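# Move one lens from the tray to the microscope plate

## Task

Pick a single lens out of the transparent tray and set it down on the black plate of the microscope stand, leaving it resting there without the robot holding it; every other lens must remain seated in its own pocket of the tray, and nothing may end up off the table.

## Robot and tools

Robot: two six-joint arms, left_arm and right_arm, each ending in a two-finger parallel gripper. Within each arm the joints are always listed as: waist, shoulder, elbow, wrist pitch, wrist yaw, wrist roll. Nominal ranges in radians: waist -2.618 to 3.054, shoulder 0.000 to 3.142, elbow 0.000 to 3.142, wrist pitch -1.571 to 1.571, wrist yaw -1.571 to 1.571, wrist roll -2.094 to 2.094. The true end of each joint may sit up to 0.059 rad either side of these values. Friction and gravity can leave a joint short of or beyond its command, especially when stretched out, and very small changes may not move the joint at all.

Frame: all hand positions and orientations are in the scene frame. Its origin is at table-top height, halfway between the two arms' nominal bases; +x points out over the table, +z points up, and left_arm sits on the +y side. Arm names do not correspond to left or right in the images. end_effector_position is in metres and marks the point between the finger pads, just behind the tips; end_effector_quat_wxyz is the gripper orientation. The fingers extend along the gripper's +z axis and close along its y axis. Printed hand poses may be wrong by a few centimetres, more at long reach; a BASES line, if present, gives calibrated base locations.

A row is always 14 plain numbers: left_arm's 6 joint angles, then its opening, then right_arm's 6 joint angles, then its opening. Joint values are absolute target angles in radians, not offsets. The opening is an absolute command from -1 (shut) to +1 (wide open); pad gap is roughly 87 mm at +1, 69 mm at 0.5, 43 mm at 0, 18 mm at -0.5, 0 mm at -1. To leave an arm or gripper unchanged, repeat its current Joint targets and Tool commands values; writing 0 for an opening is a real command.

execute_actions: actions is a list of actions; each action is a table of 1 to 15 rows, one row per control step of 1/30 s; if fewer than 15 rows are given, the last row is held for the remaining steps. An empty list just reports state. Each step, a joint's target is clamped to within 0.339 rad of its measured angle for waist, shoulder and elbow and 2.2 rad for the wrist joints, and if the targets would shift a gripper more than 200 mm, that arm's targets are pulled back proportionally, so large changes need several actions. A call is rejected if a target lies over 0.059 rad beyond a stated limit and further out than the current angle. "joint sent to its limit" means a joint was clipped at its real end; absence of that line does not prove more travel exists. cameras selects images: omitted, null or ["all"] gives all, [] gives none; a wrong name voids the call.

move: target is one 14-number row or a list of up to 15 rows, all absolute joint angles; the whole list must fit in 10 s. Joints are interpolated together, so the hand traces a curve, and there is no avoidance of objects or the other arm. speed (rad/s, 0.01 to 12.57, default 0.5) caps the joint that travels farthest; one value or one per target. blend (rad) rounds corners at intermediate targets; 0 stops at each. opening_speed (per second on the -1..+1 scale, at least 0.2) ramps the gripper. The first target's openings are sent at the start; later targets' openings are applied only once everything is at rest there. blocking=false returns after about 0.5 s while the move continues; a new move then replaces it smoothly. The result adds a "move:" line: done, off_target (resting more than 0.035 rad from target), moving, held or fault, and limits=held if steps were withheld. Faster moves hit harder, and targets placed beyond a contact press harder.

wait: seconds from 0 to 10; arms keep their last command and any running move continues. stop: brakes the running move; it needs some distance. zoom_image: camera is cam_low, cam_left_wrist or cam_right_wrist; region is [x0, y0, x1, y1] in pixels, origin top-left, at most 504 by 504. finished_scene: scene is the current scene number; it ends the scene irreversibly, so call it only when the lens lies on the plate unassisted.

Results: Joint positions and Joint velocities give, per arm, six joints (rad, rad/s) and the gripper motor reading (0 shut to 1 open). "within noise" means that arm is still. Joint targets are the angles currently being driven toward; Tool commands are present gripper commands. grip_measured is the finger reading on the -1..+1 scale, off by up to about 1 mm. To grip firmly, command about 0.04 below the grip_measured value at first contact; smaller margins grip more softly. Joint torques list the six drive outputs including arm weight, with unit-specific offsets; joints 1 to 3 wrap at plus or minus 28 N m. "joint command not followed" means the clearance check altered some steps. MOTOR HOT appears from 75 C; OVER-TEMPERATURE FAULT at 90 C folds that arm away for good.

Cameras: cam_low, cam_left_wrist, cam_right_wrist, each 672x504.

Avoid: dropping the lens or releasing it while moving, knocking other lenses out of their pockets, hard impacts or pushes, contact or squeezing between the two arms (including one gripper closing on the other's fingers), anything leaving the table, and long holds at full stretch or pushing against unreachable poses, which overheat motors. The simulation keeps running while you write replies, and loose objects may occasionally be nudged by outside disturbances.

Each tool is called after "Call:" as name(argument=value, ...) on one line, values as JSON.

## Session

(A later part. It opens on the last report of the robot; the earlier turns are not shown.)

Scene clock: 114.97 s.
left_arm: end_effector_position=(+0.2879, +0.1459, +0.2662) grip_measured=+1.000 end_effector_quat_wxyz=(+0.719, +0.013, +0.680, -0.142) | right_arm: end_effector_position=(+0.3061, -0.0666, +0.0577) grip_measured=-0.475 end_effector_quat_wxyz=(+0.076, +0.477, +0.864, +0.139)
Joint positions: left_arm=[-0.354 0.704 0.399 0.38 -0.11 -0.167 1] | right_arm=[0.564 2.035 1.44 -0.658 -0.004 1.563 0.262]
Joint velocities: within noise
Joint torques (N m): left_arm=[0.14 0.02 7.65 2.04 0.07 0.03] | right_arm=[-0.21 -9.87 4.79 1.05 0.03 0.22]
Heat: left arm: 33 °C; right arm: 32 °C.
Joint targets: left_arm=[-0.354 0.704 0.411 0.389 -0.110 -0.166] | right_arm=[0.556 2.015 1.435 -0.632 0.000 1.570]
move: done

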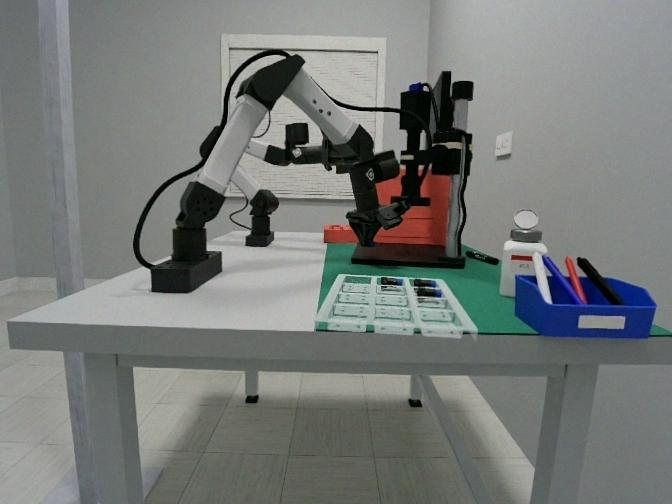

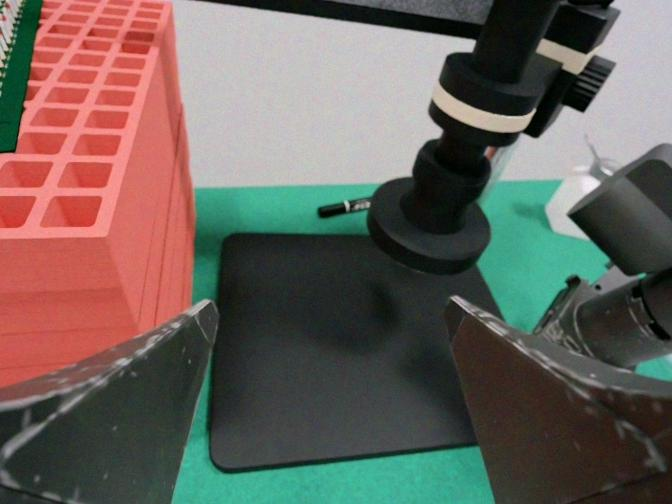

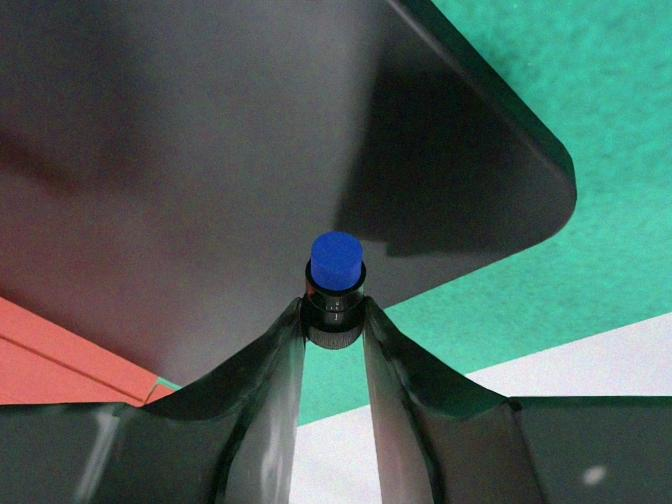

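Call:
move(target=[-0.354, 0.704, 0.411, 0.389, -0.110, -0.166, 1, 0.560, 2.10, 1.446, -0.572, 0, 1.57, -0.6], speed=0.15)

Call:
zoom_image(camera="cam_low", region=[330, 200, 450, 290])

Scene clock: 117.53 s.
left_arm: end_effector_position=(+0.2879, +0.1459, +0.2662) grip_measured=+1.000 end_effector_quat_wxyz=(+0.719, +0.013, +0.680, -0.142) | right_arm: end_effector_position=(+0.3133, -0.0620, +0.0373) grip_measured=-0.475 end_effector_quat_wxyz=(+0.076, +0.478, +0.864, +0.140)
Joint positions: left_arm=[-0.354 0.704 0.399 0.38 -0.11 -0.167 1] | right_arm=[0.564 2.093 1.44 -0.598 -0.005 1.564 0.262]
Joint velocities: within noise
Joint torques (N m): left_arm=[0.16 0.01 7.65 2.04 0.07 0.03] | right_arm=[0.12 -7.95 5.5 1.1 0.04 0.21]
Heat: left arm: 33 °C; right arm: 32 °C.
Joint targets: left_arm=[-0.354 0.704 0.411 0.389 -0.110 -0.166] | right_arm=[0.560 2.100 1.446 -0.572 0.000 1.570]
move: done

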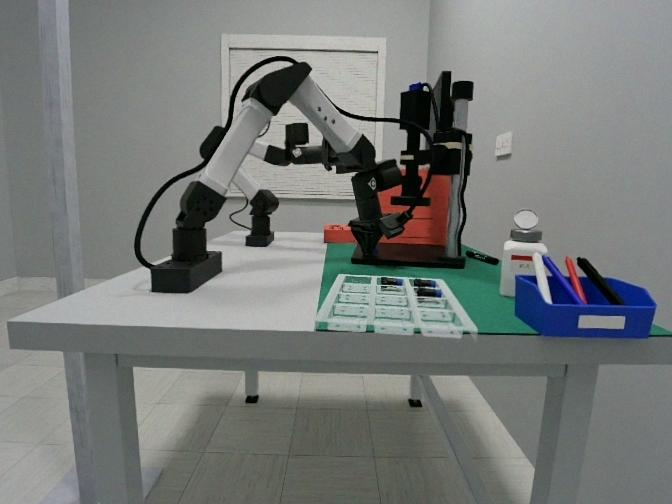

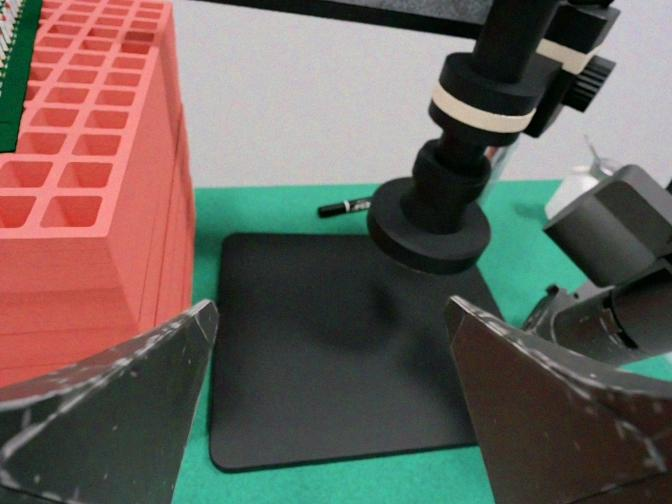

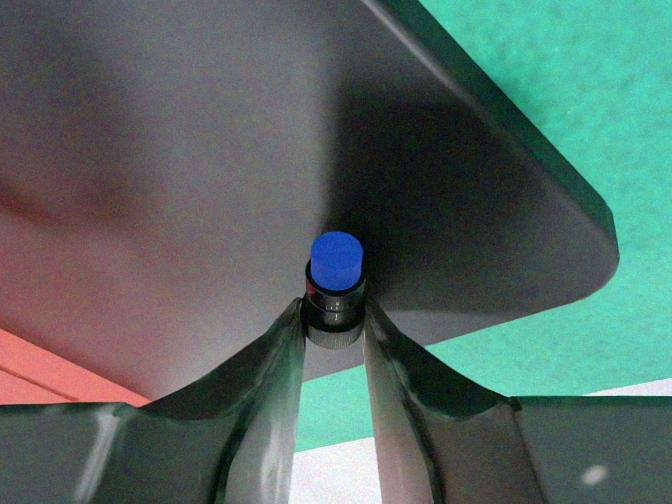

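Scaled by 4.200 from the camera's 672x504 image, which has a finer 960x720 frame.

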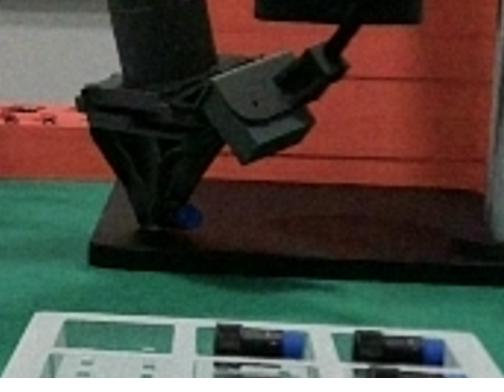

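Call:
move(target=[-0.354, 0.704, 0.411, 0.389, -0.110, -0.166, 1, 0.560, 2.103, 1.434, -0.562, 0, 1.57, -0.6], speed=0.1, cameras=["cam_low","cam_right_wrist"])

Call:
zoom_image(camera="cam_low", region=[330, 200, 450, 290])

Call:
zoom_image(camera="cam_right_wrist", region=[240, 180, 440, 380])

Scene clock: 119.30 s.
left_arm: end_effector_position=(+0.2879, +0.1459, +0.2662) grip_measured=+1.000 end_effector_quat_wxyz=(+0.719, +0.013, +0.680, -0.142) | right_arm: end_effector_position=(+0.3152, -0.0608, +0.0373) grip_measured=-0.475 end_effector_quat_wxyz=(+0.078, +0.477, +0.863, +0.144)
Joint positions: left_arm=[-0.354 0.704 0.399 0.38 -0.11 -0.167 1] | right_arm=[0.564 2.095 1.44 -0.587 -0.005 1.564 0.262]
Joint velocities: within noise
Joint torques (N m): left_arm=[0.14 0.02 7.65 2.03 0.07 0.03] | right_arm=[0.06 -7.86 4.7 1.09 0.05 0.18]
Heat: left arm: 33 °C; right arm: 32 °C.
Joint targets: left_arm=[-0.354 0.704 0.411 0.389 -0.110 -0.166] | right_arm=[0.560 2.103 1.434 -0.562 0.000 1.570]
move: done
Images, in order (width x height): cam_low 672x504, cam_right_wrist 672x504.

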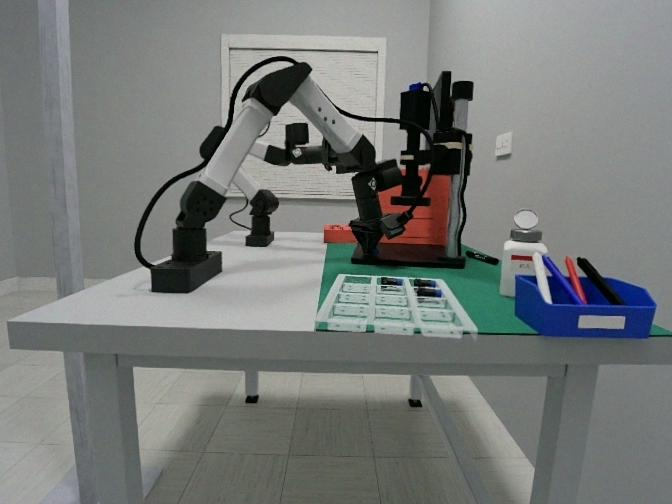

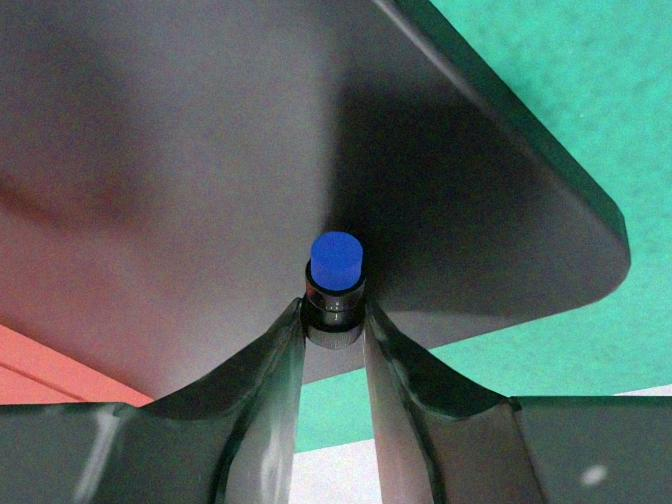

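Scaled by 4.200 from the camera's 672x504 image, which has a finer 960x720 frame.

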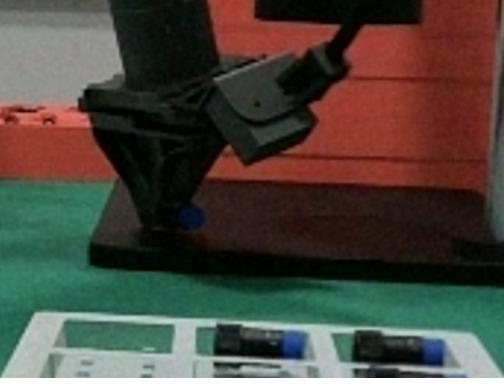

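Scaled by 2.520 from the camera's 672x504 image, which has a finer 960x720 frame.

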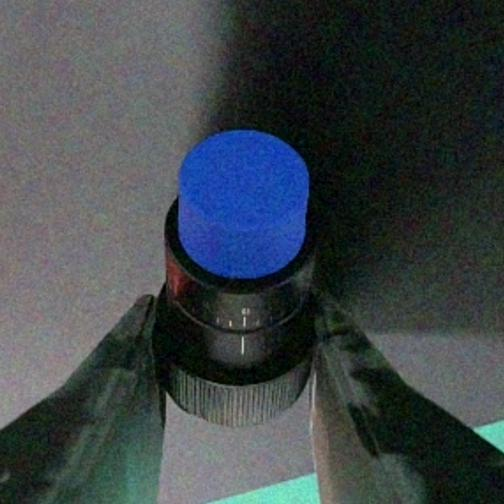

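Call:
move(target=[-0.354, 0.704, 0.411, 0.389, -0.110, -0.166, 1, 0.560, 2.125, 1.565, -0.64, 0, 1.57, -0.6], speed=0.15, cameras=["cam_low","cam_right_wrist"])

Call:
zoom_image(camera="cam_low", region=[330, 180, 450, 290])

Scene clock: 122.40 s.
left_arm: end_effector_position=(+0.2879, +0.1459, +0.2662) grip_measured=+1.000 end_effector_quat_wxyz=(+0.719, +0.013, +0.680, -0.142) | right_arm: end_effector_position=(+0.3289, -0.0523, +0.0510) grip_measured=-0.475 end_effector_quat_wxyz=(+0.082, +0.476, +0.862, +0.152)
Joint positions: left_arm=[-0.354 0.704 0.399 0.38 -0.11 -0.167 1] | right_arm=[0.564 2.119 1.53 -0.634 -0.005 1.564 0.262]
Joint velocities: within noise
Joint torques (N m): left_arm=[0.14 0.02 7.65 2.04 0.07 0.03] | right_arm=[0.05 -8.23 8.1 0.75 0.05 0.18]
Heat: left arm: 33 °C; right arm: 32 °C.
Joint targets: left_arm=[-0.354 0.704 0.411 0.389 -0.110 -0.166] | right_arm=[0.560 2.125 1.565 -0.640 0.000 1.570]
move: done
Images, in order (width x height): cam_low 672x504, cam_right_wrist 672x504.

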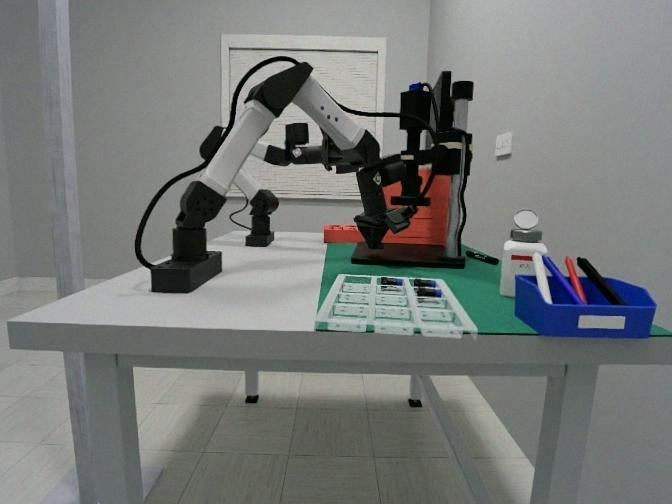

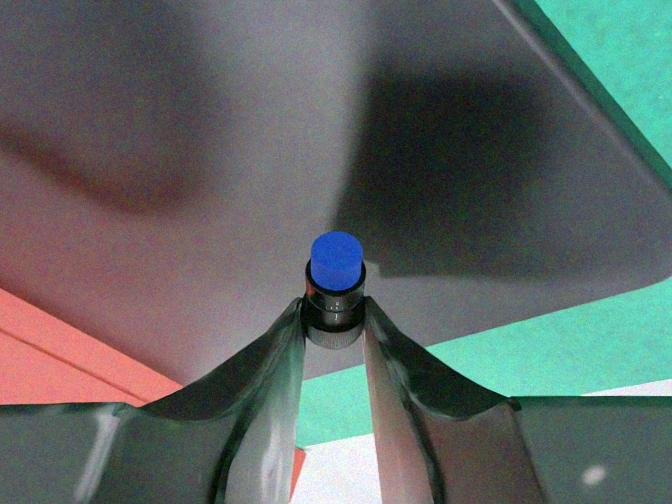

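Scaled by 4.200 from the camera's 672x504 image, which has a finer 960x720 frame.

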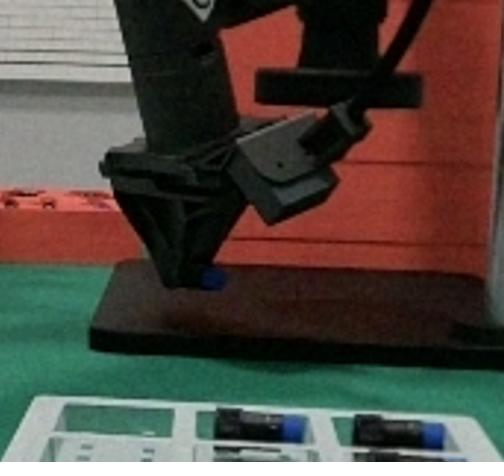

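Call:
move(target=[[-0.354, 0.704, 0.411, 0.389, -0.110, -0.166, 1, 0.560, 2.135, 1.51, -0.60, 0, 1.57, -0.6]], speed=0.1, cameras=["cam_low","cam_right_wrist"])

Call:
zoom_image(camera="cam_low", region=[340, 200, 440, 280])

Call:
zoom_image(camera="cam_right_wrist", region=[240, 180, 440, 380])

Scene clock: 124.27 s.
left_arm: end_effector_position=(+0.2879, +0.1459, +0.2662) grip_measured=+1.000 end_effector_quat_wxyz=(+0.719, +0.013, +0.680, -0.142) | right_arm: end_effector_position=(+0.3256, -0.0544, +0.0416) grip_measured=-0.475 end_effector_quat_wxyz=(+0.078, +0.477, +0.863, +0.144)
Joint positions: left_arm=[-0.354 0.704 0.399 0.38 -0.11 -0.167 1] | right_arm=[0.564 2.131 1.515 -0.626 -0.005 1.564 0.262]
Joint velocities: within noise
Joint torques (N m): left_arm=[0.14 -0.01 7.65 2.04 0.07 0.03] | right_arm=[0.06 -8.51 4.79 1.08 0.03 0.19]
Heat: left arm: 33 °C; right arm: 32 °C.
Joint targets: left_arm=[-0.354 0.704 0.411 0.389 -0.110 -0.166] | right_arm=[0.560 2.135 1.510 -0.600 0.000 1.570]
move: done
Images, in order (width x height): cam_low 672x504, cam_right_wrist 672x504.

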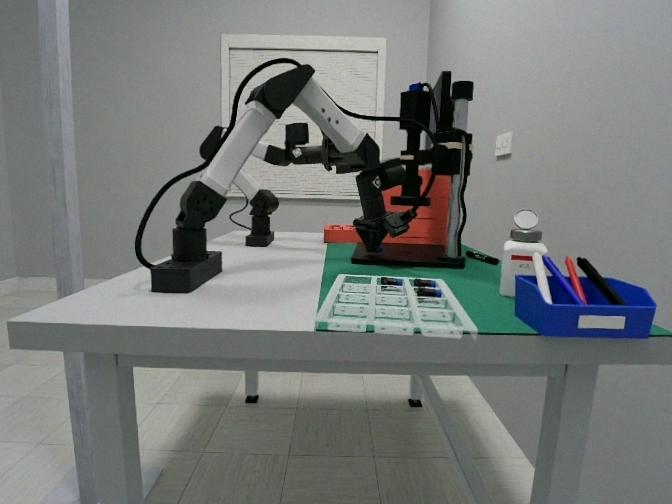

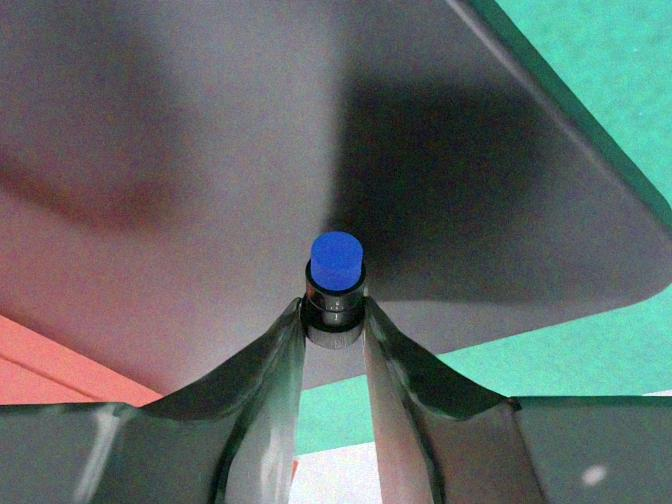

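Scaled by 5.040 from the camera's 672x504 image, which has a finer 960x720 frame.

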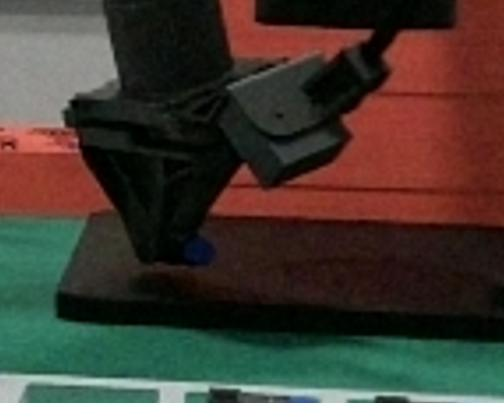

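Scaled by 2.520 from the camera's 672x504 image, which has a finer 960x720 frame.

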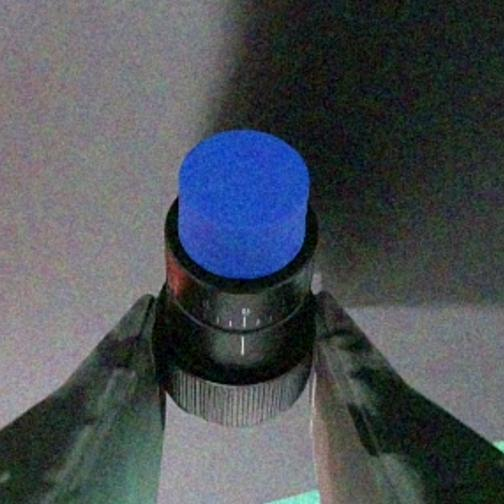

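Call:
move(target=[[-0.354, 0.704, 0.411, 0.389, -0.110, -0.166, 1, 0.560, 2.14, 1.492, -0.585, 0, 1.57, -0.6]], speed=0.1, cameras=["cam_low","cam_right_wrist"])

Call:
zoom_image(camera="cam_low", region=[340, 200, 440, 280])

Call:
zoom_image(camera="cam_right_wrist", region=[240, 180, 440, 380])

Scene clock: 125.80 s.
left_arm: end_effector_position=(+0.2879, +0.1459, +0.2662) grip_measured=+1.000 end_effector_quat_wxyz=(+0.719, +0.013, +0.680, -0.142) | right_arm: end_effector_position=(+0.3246, -0.0549, +0.0375) grip_measured=-0.475 end_effector_quat_wxyz=(+0.078, +0.477, +0.863, +0.144)
Joint positions: left_arm=[-0.354 0.704 0.399 0.38 -0.11 -0.167 1] | right_arm=[0.564 2.132 1.5 -0.609 -0.006 1.564 0.262]
Joint velocities: within noise
Joint torques (N m): left_arm=[0.13 0.01 7.66 2.04 0.08 0.03] | right_arm=[0.09 -8.12 4.57 1.08 0.06 0.2]
Heat: left arm: 33 °C; right arm: 32 °C.
Joint targets: left_arm=[-0.354 0.704 0.411 0.389 -0.110 -0.166] | right_arm=[0.560 2.140 1.492 -0.585 0.000 1.570]
move: done
Images, in order (width x height): cam_low 672x504, cam_right_wrist 672x504.

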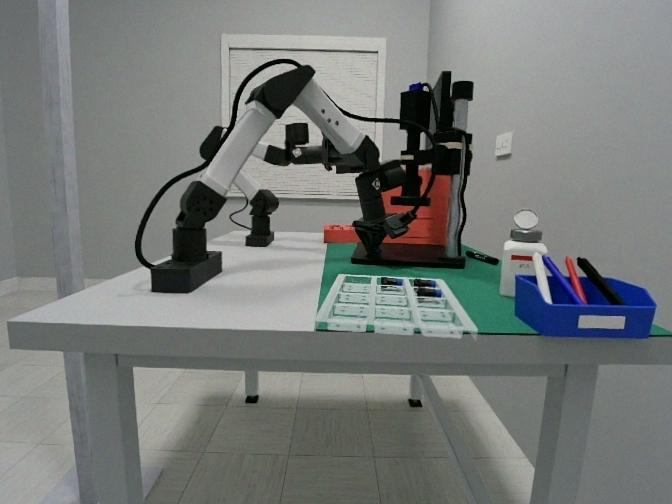

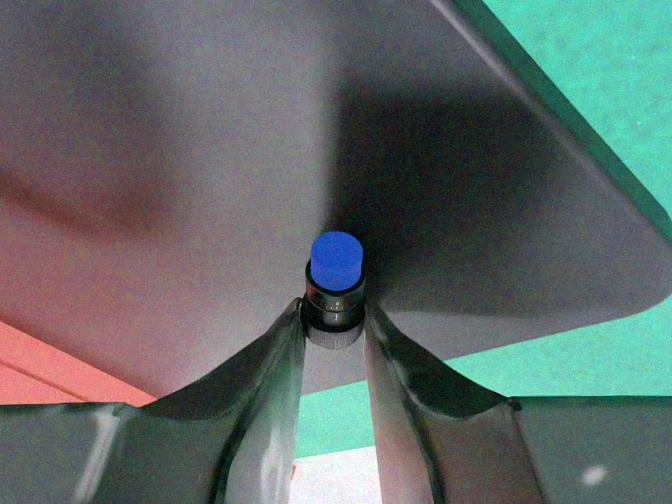

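Scaled by 5.040 from the camera's 672x504 image, which has a finer 960x720 frame.

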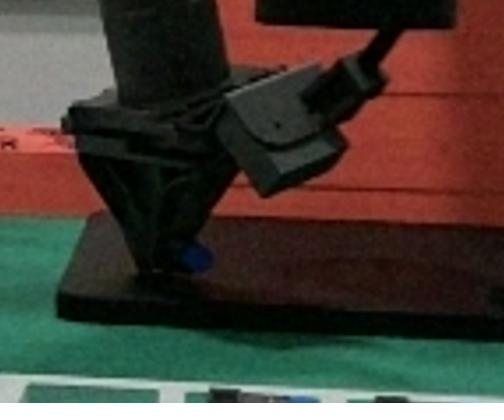

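Scaled by 2.520 from the camera's 672x504 image, which has a finer 960x720 frame.

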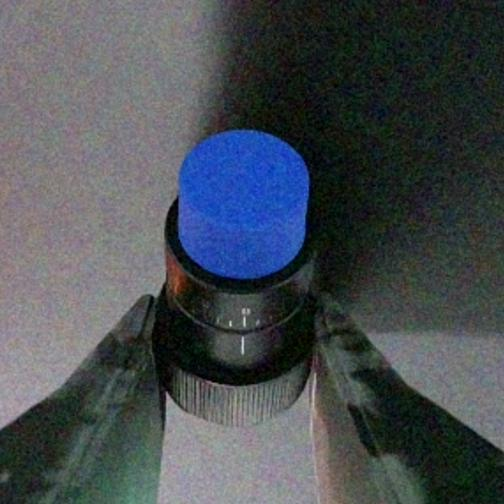

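Call:
move(target=[[-0.354, 0.704, 0.411, 0.389, -0.110, -0.166, 1, 0.560, 2.142, 1.475, -0.57, 0, 1.57, -0.6]], speed=0.1, cameras=["cam_low","cam_right_wrist"])

Call:
zoom_image(camera="cam_low", region=[340, 200, 440, 280])

Call:
zoom_image(camera="cam_right_wrist", region=[240, 180, 440, 380])

Scene clock: 127.30 s.
left_arm: end_effector_position=(+0.2879, +0.1459, +0.2662) grip_measured=+1.000 end_effector_quat_wxyz=(+0.719, +0.013, +0.680, -0.142) | right_arm: end_effector_position=(+0.3265, -0.0527, +0.0372) grip_measured=-0.475 end_effector_quat_wxyz=(+0.079, +0.476, +0.862, +0.152)
Joint positions: left_arm=[-0.354 0.704 0.399 0.38 -0.11 -0.167 1] | right_arm=[0.564 2.132 1.492 -0.586 -0.011 1.564 0.262]
Joint velocities: within noise
Joint torques (N m): left_arm=[0.16 -0.01 7.65 2.04 0.08 0.03] | right_arm=[0.12 -8.09 3.84 1.01 0.08 0.18]
Heat: left arm: 33 °C; right arm: 32 °C.
Joint targets: left_arm=[-0.354 0.704 0.411 0.389 -0.110 -0.166] | right_arm=[0.560 2.142 1.475 -0.570 0.000 1.570]
move: done
Images, in order (width x height): cam_low 672x504, cam_right_wrist 672x504.

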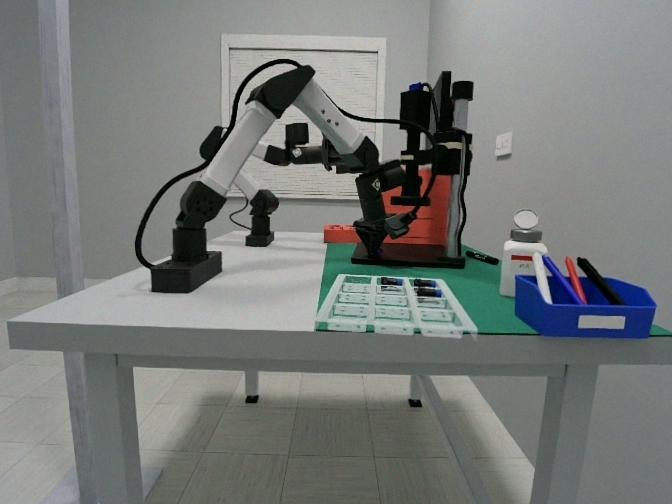

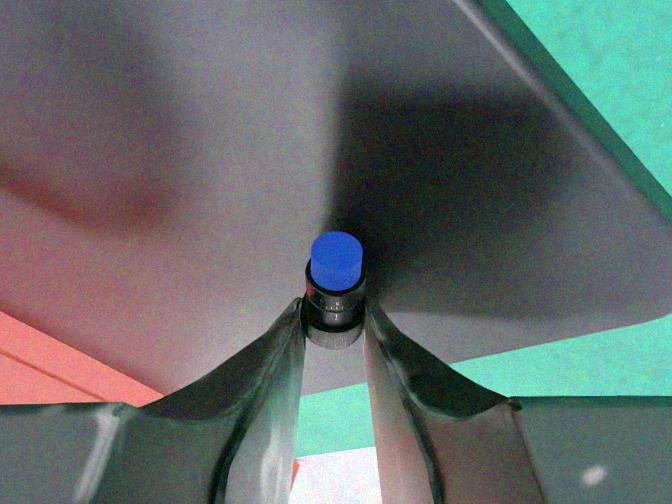

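Scaled by 5.040 from the camera's 672x504 image, which has a finer 960x720 frame.

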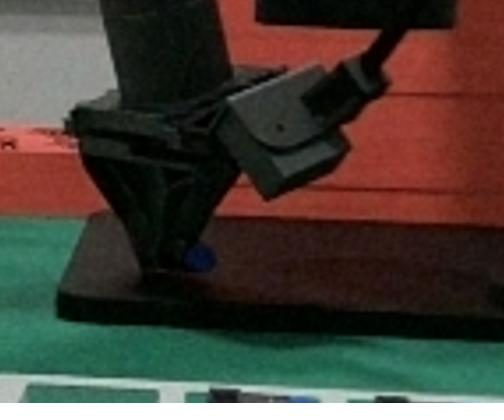

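Scaled by 2.520 from the camera's 672x504 image, which has a finer 960x720 frame.

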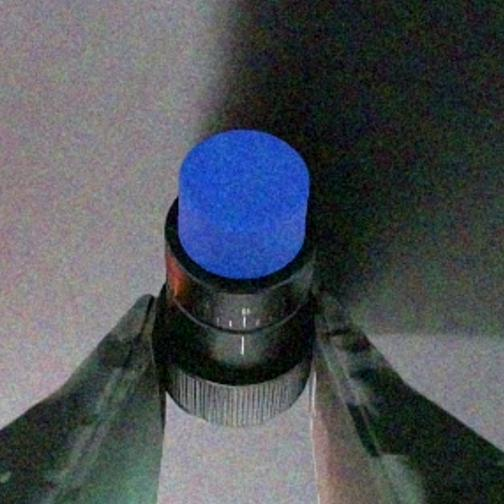

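Call:
move(target=[[-0.354, 0.704, 0.411, 0.389, -0.110, -0.166, 1, 0.562, 2.12, 1.505, -0.60, 0, 1.57, -0.6]], speed=0.1, cameras=["cam_right_wrist"])

Scene clock: 128.67 s.
left_arm: end_effector_position=(+0.2879, +0.1459, +0.2662) grip_measured=+1.000 end_effector_quat_wxyz=(+0.719, +0.013, +0.680, -0.142) | right_arm: end_effector_position=(+0.3266, -0.0527, +0.0372) grip_measured=-0.475 end_effector_quat_wxyz=(+0.080, +0.476, +0.862, +0.152)
Joint positions: left_arm=[-0.354 0.704 0.399 0.38 -0.11 -0.167 1] | right_arm=[0.564 2.132 1.492 -0.585 -0.011 1.564 0.262]
Joint velocities: within noise
Joint torques (N m): left_arm=[0.13 0.02 7.65 2.04 0.07 0.03] | right_arm=[0.27 -9.8 6.2 0.7 0.09 0.19]
Heat: left arm: 33 °C; right arm: 32 °C.
Joint targets: left_arm=[-0.354 0.704 0.411 0.389 -0.110 -0.166] | right_arm=[0.562 2.120 1.505 -0.600 0.000 1.570]
move: done
Images, in order (width x height): cam_right_wrist 672x504.

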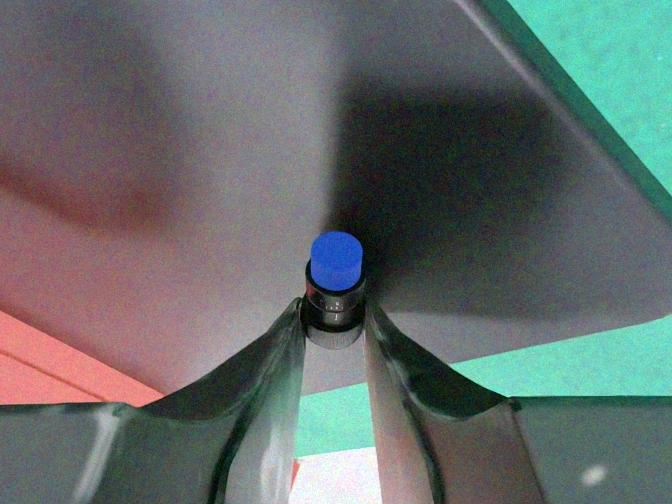

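Call:
move(target=[[-0.354, 0.704, 0.411, 0.389, -0.110, -0.166, 1, 0.562, 2.117, 1.51, -0.60, 0, 1.57, -0.33]], speed=0.1, opening_speed=0.2, cameras=["cam_right_wrist", "cam_low"])

Call:
zoom_image(camera="cam_low", region=[340, 200, 440, 280])

Call:
zoom_image(camera="cam_right_wrist", region=[240, 180, 440, 380])

Scene clock: 131.17 s.
left_arm: end_effector_position=(+0.2879, +0.1459, +0.2662) grip_measured=+1.000 end_effector_quat_wxyz=(+0.719, +0.013, +0.680, -0.142) | right_arm: end_effector_position=(+0.3282, -0.0516, +0.0382) grip_measured=-0.330 end_effector_quat_wxyz=(+0.080, +0.479, +0.860, +0.156)
Joint positions: left_arm=[-0.354 0.704 0.399 0.38 -0.11 -0.167 1] | right_arm=[0.564 2.132 1.494 -0.58 -0.011 1.571 0.335]
Joint velocities: within noise
Joint torques (N m): left_arm=[0.14 0.01 7.66 2.04 0.08 0.03] | right_arm=[0.16 -10 6.49 0.63 0.1 0.13]
Heat: left arm: 33 °C; right arm: 33 °C.
Joint targets: left_arm=[-0.354 0.704 0.411 0.389 -0.110 -0.166] | right_arm=[0.562 2.117 1.510 -0.600 0.000 1.570]
move: done
Images, in order (width x height): cam_low 672x504, cam_right_wrist 672x504.

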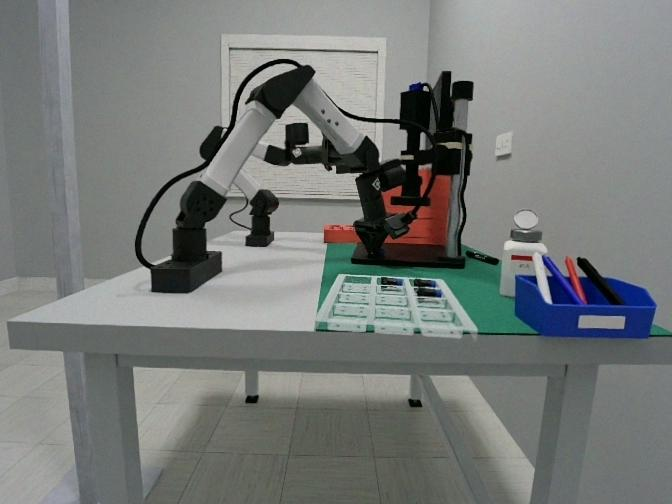

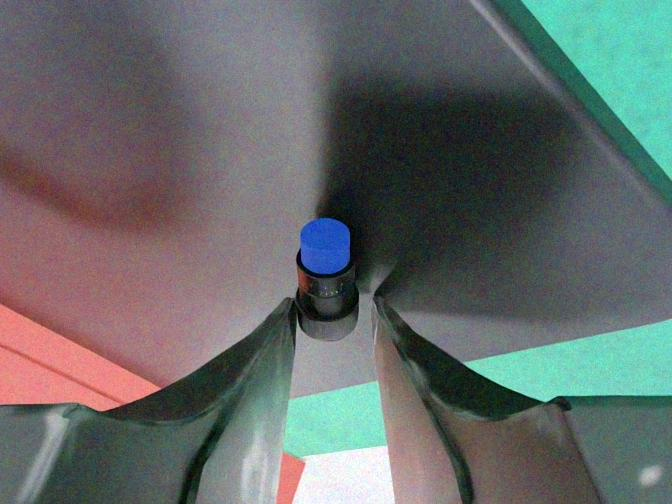

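Scaled by 5.040 from the camera's 672x504 image, which has a finer 960x720 frame.

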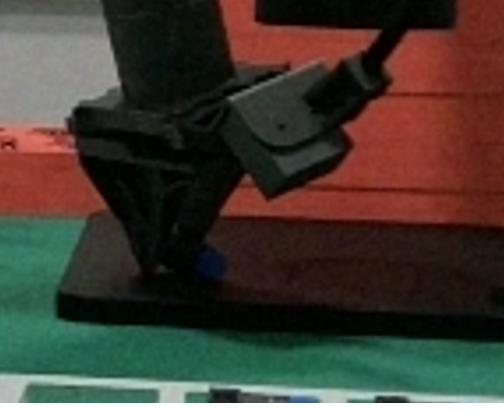

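Scaled by 2.520 from the camera's 672x504 image, which has a finer 960x720 frame.

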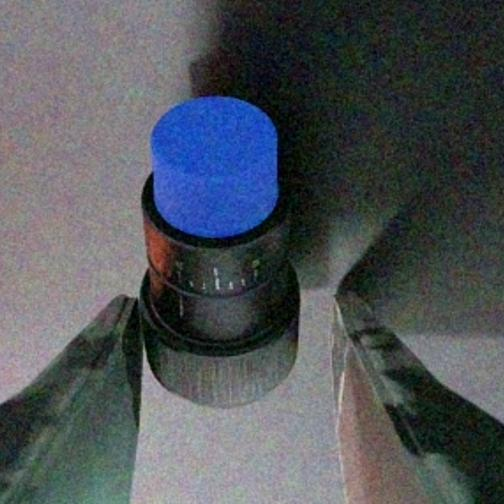

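Call:
move(target=[[-0.354, 0.704, 0.411, 0.389, -0.110, -0.166, 1, 0.562, 2.085, 1.51, -0.605, 0, 1.57, -0.33],[-0.354, 0.704, 0.411, 0.389, -0.110, -0.166, 1, 0.562, 2.085, 1.51, -0.605, 0, 1.57, 0.0]], speed=0.06, opening_speed=0.25, cameras=["cam_right_wrist", "cam_low"])

Call:
zoom_image(camera="cam_low", region=[340, 200, 440, 280])

Scene clock: 135.20 s.
left_arm: end_effector_position=(+0.2879, +0.1459, +0.2662) grip_measured=+1.000 end_effector_quat_wxyz=(+0.719, +0.013, +0.680, -0.142) | right_arm: end_effector_position=(+0.3269, -0.0524, +0.0414) grip_measured=+0.000 end_effector_quat_wxyz=(+0.080, +0.479, +0.860, +0.155)
Joint positions: left_arm=[-0.354 0.704 0.399 0.38 -0.11 -0.167 1] | right_arm=[0.564 2.124 1.494 -0.591 -0.011 1.571 0.5]
Joint velocities: within noise
Joint torques (N m): left_arm=[0.14 0.01 7.66 2.04 0.07 0.03] | right_arm=[0.23 -11.79 6.57 0.7 0.1 0.14]
Heat: left arm: 33 °C; right arm: 33 °C.
Joint targets: left_arm=[-0.354 0.704 0.411 0.389 -0.110 -0.166] | right_arm=[0.562 2.085 1.510 -0.605 0.000 1.570]
move: off_target (right_arm); target 2's new numbers were sent with right_arm's shoulder 0.045 rad from that target; right_arm: the shoulder is farthest, 0.039 rad from its target
Images, in order (width x height): cam_low 672x504, cam_right_wrist 672x504.

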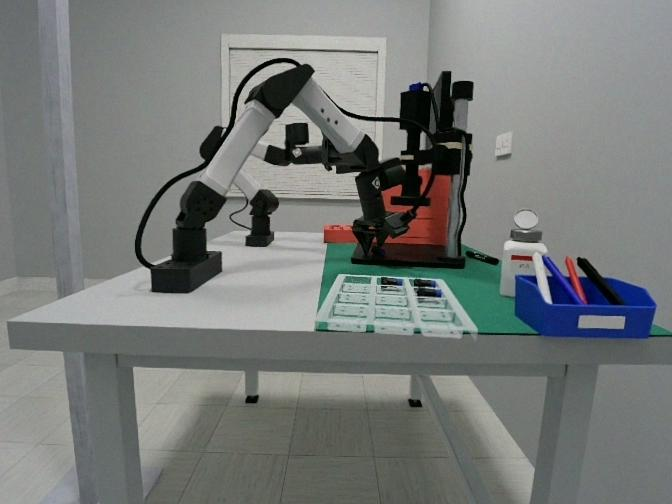

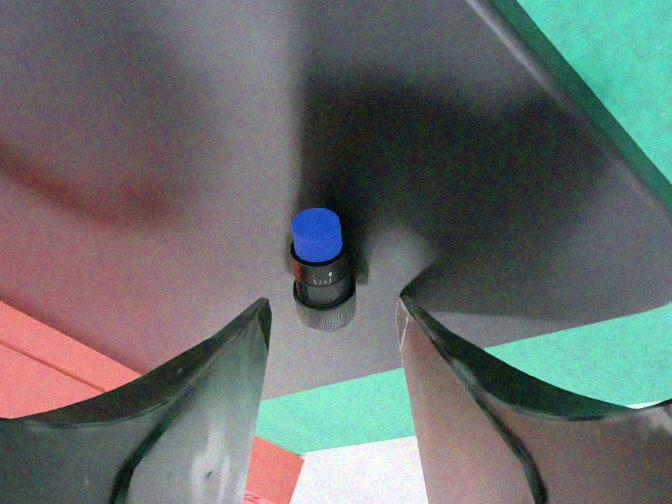

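Scaled by 5.040 from the camera's 672x504 image, which has a finer 960x720 frame.

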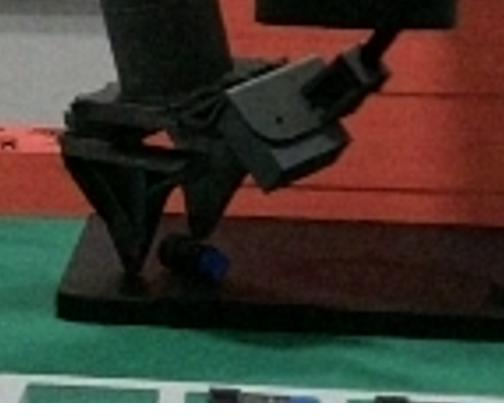

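Call:
move(target=[[-0.354, 0.704, 0.411, 0.389, -0.110, -0.166, 1, 0.562, 1.80, 1.52, -0.91, 0, 1.57, 0.0]], speed=0.25)

Call:
zoom_image(camera="cam_low", region=[310, 200, 480, 340])

Scene clock: 137.97 s.
left_arm: end_effector_position=(+0.2879, +0.1459, +0.2662) grip_measured=+1.000 end_effector_quat_wxyz=(+0.719, +0.013, +0.680, -0.142) | right_arm: end_effector_position=(+0.2781, -0.0825, +0.1410) grip_measured=+0.000 end_effector_quat_wxyz=(+0.075, +0.480, +0.862, +0.146)
Joint positions: left_arm=[-0.354 0.704 0.399 0.38 -0.11 -0.167 1] | right_arm=[0.564 1.833 1.494 -0.902 -0.011 1.571 0.5]
Joint velocities: within noise
Joint torques (N m): left_arm=[0.14 0.01 7.65 2.04 0.08 0.03] | right_arm=[0.27 -9.73 7.56 0.75 0.09 0.15]
Heat: left arm: 33 °C; right arm: 34 °C.
Joint targets: left_arm=[-0.354 0.704 0.411 0.389 -0.110 -0.166] | right_arm=[0.562 1.800 1.520 -0.910 0.000 1.570]
move: done

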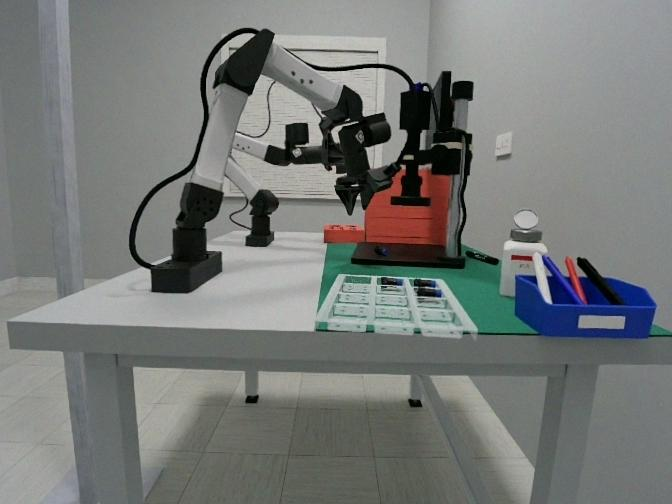

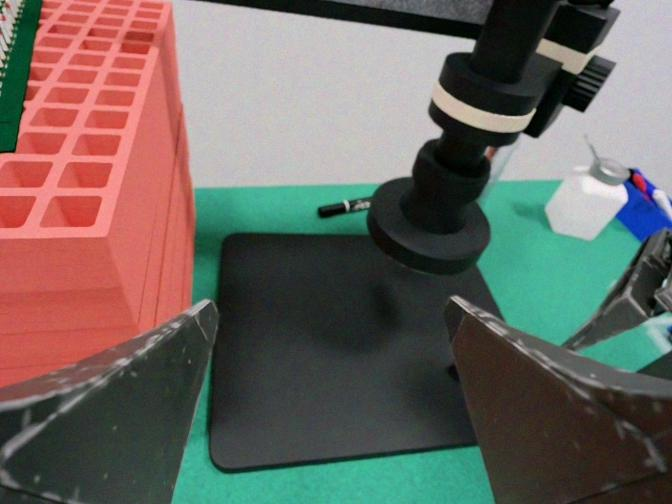

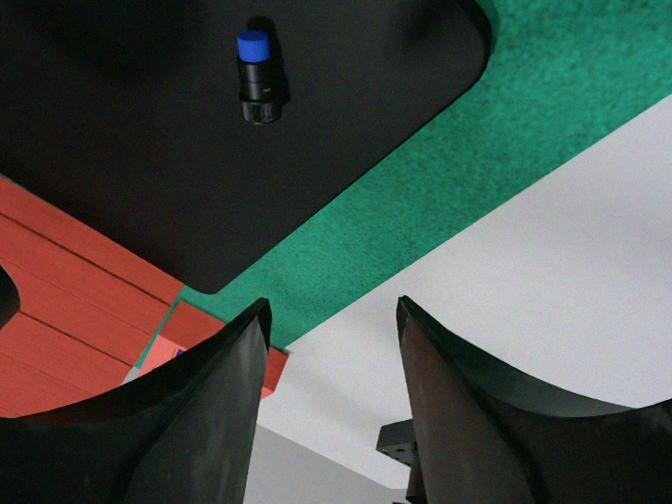

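Scaled by 2.965 from the camera's 672x504 image, which has a finer 960x720 frame.

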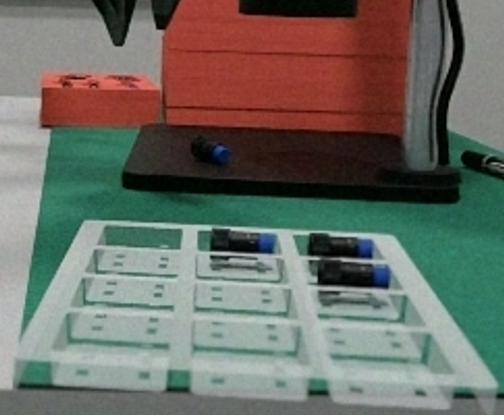

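Call:
finished_scene(scene=1)

The scene is finished: the task was done.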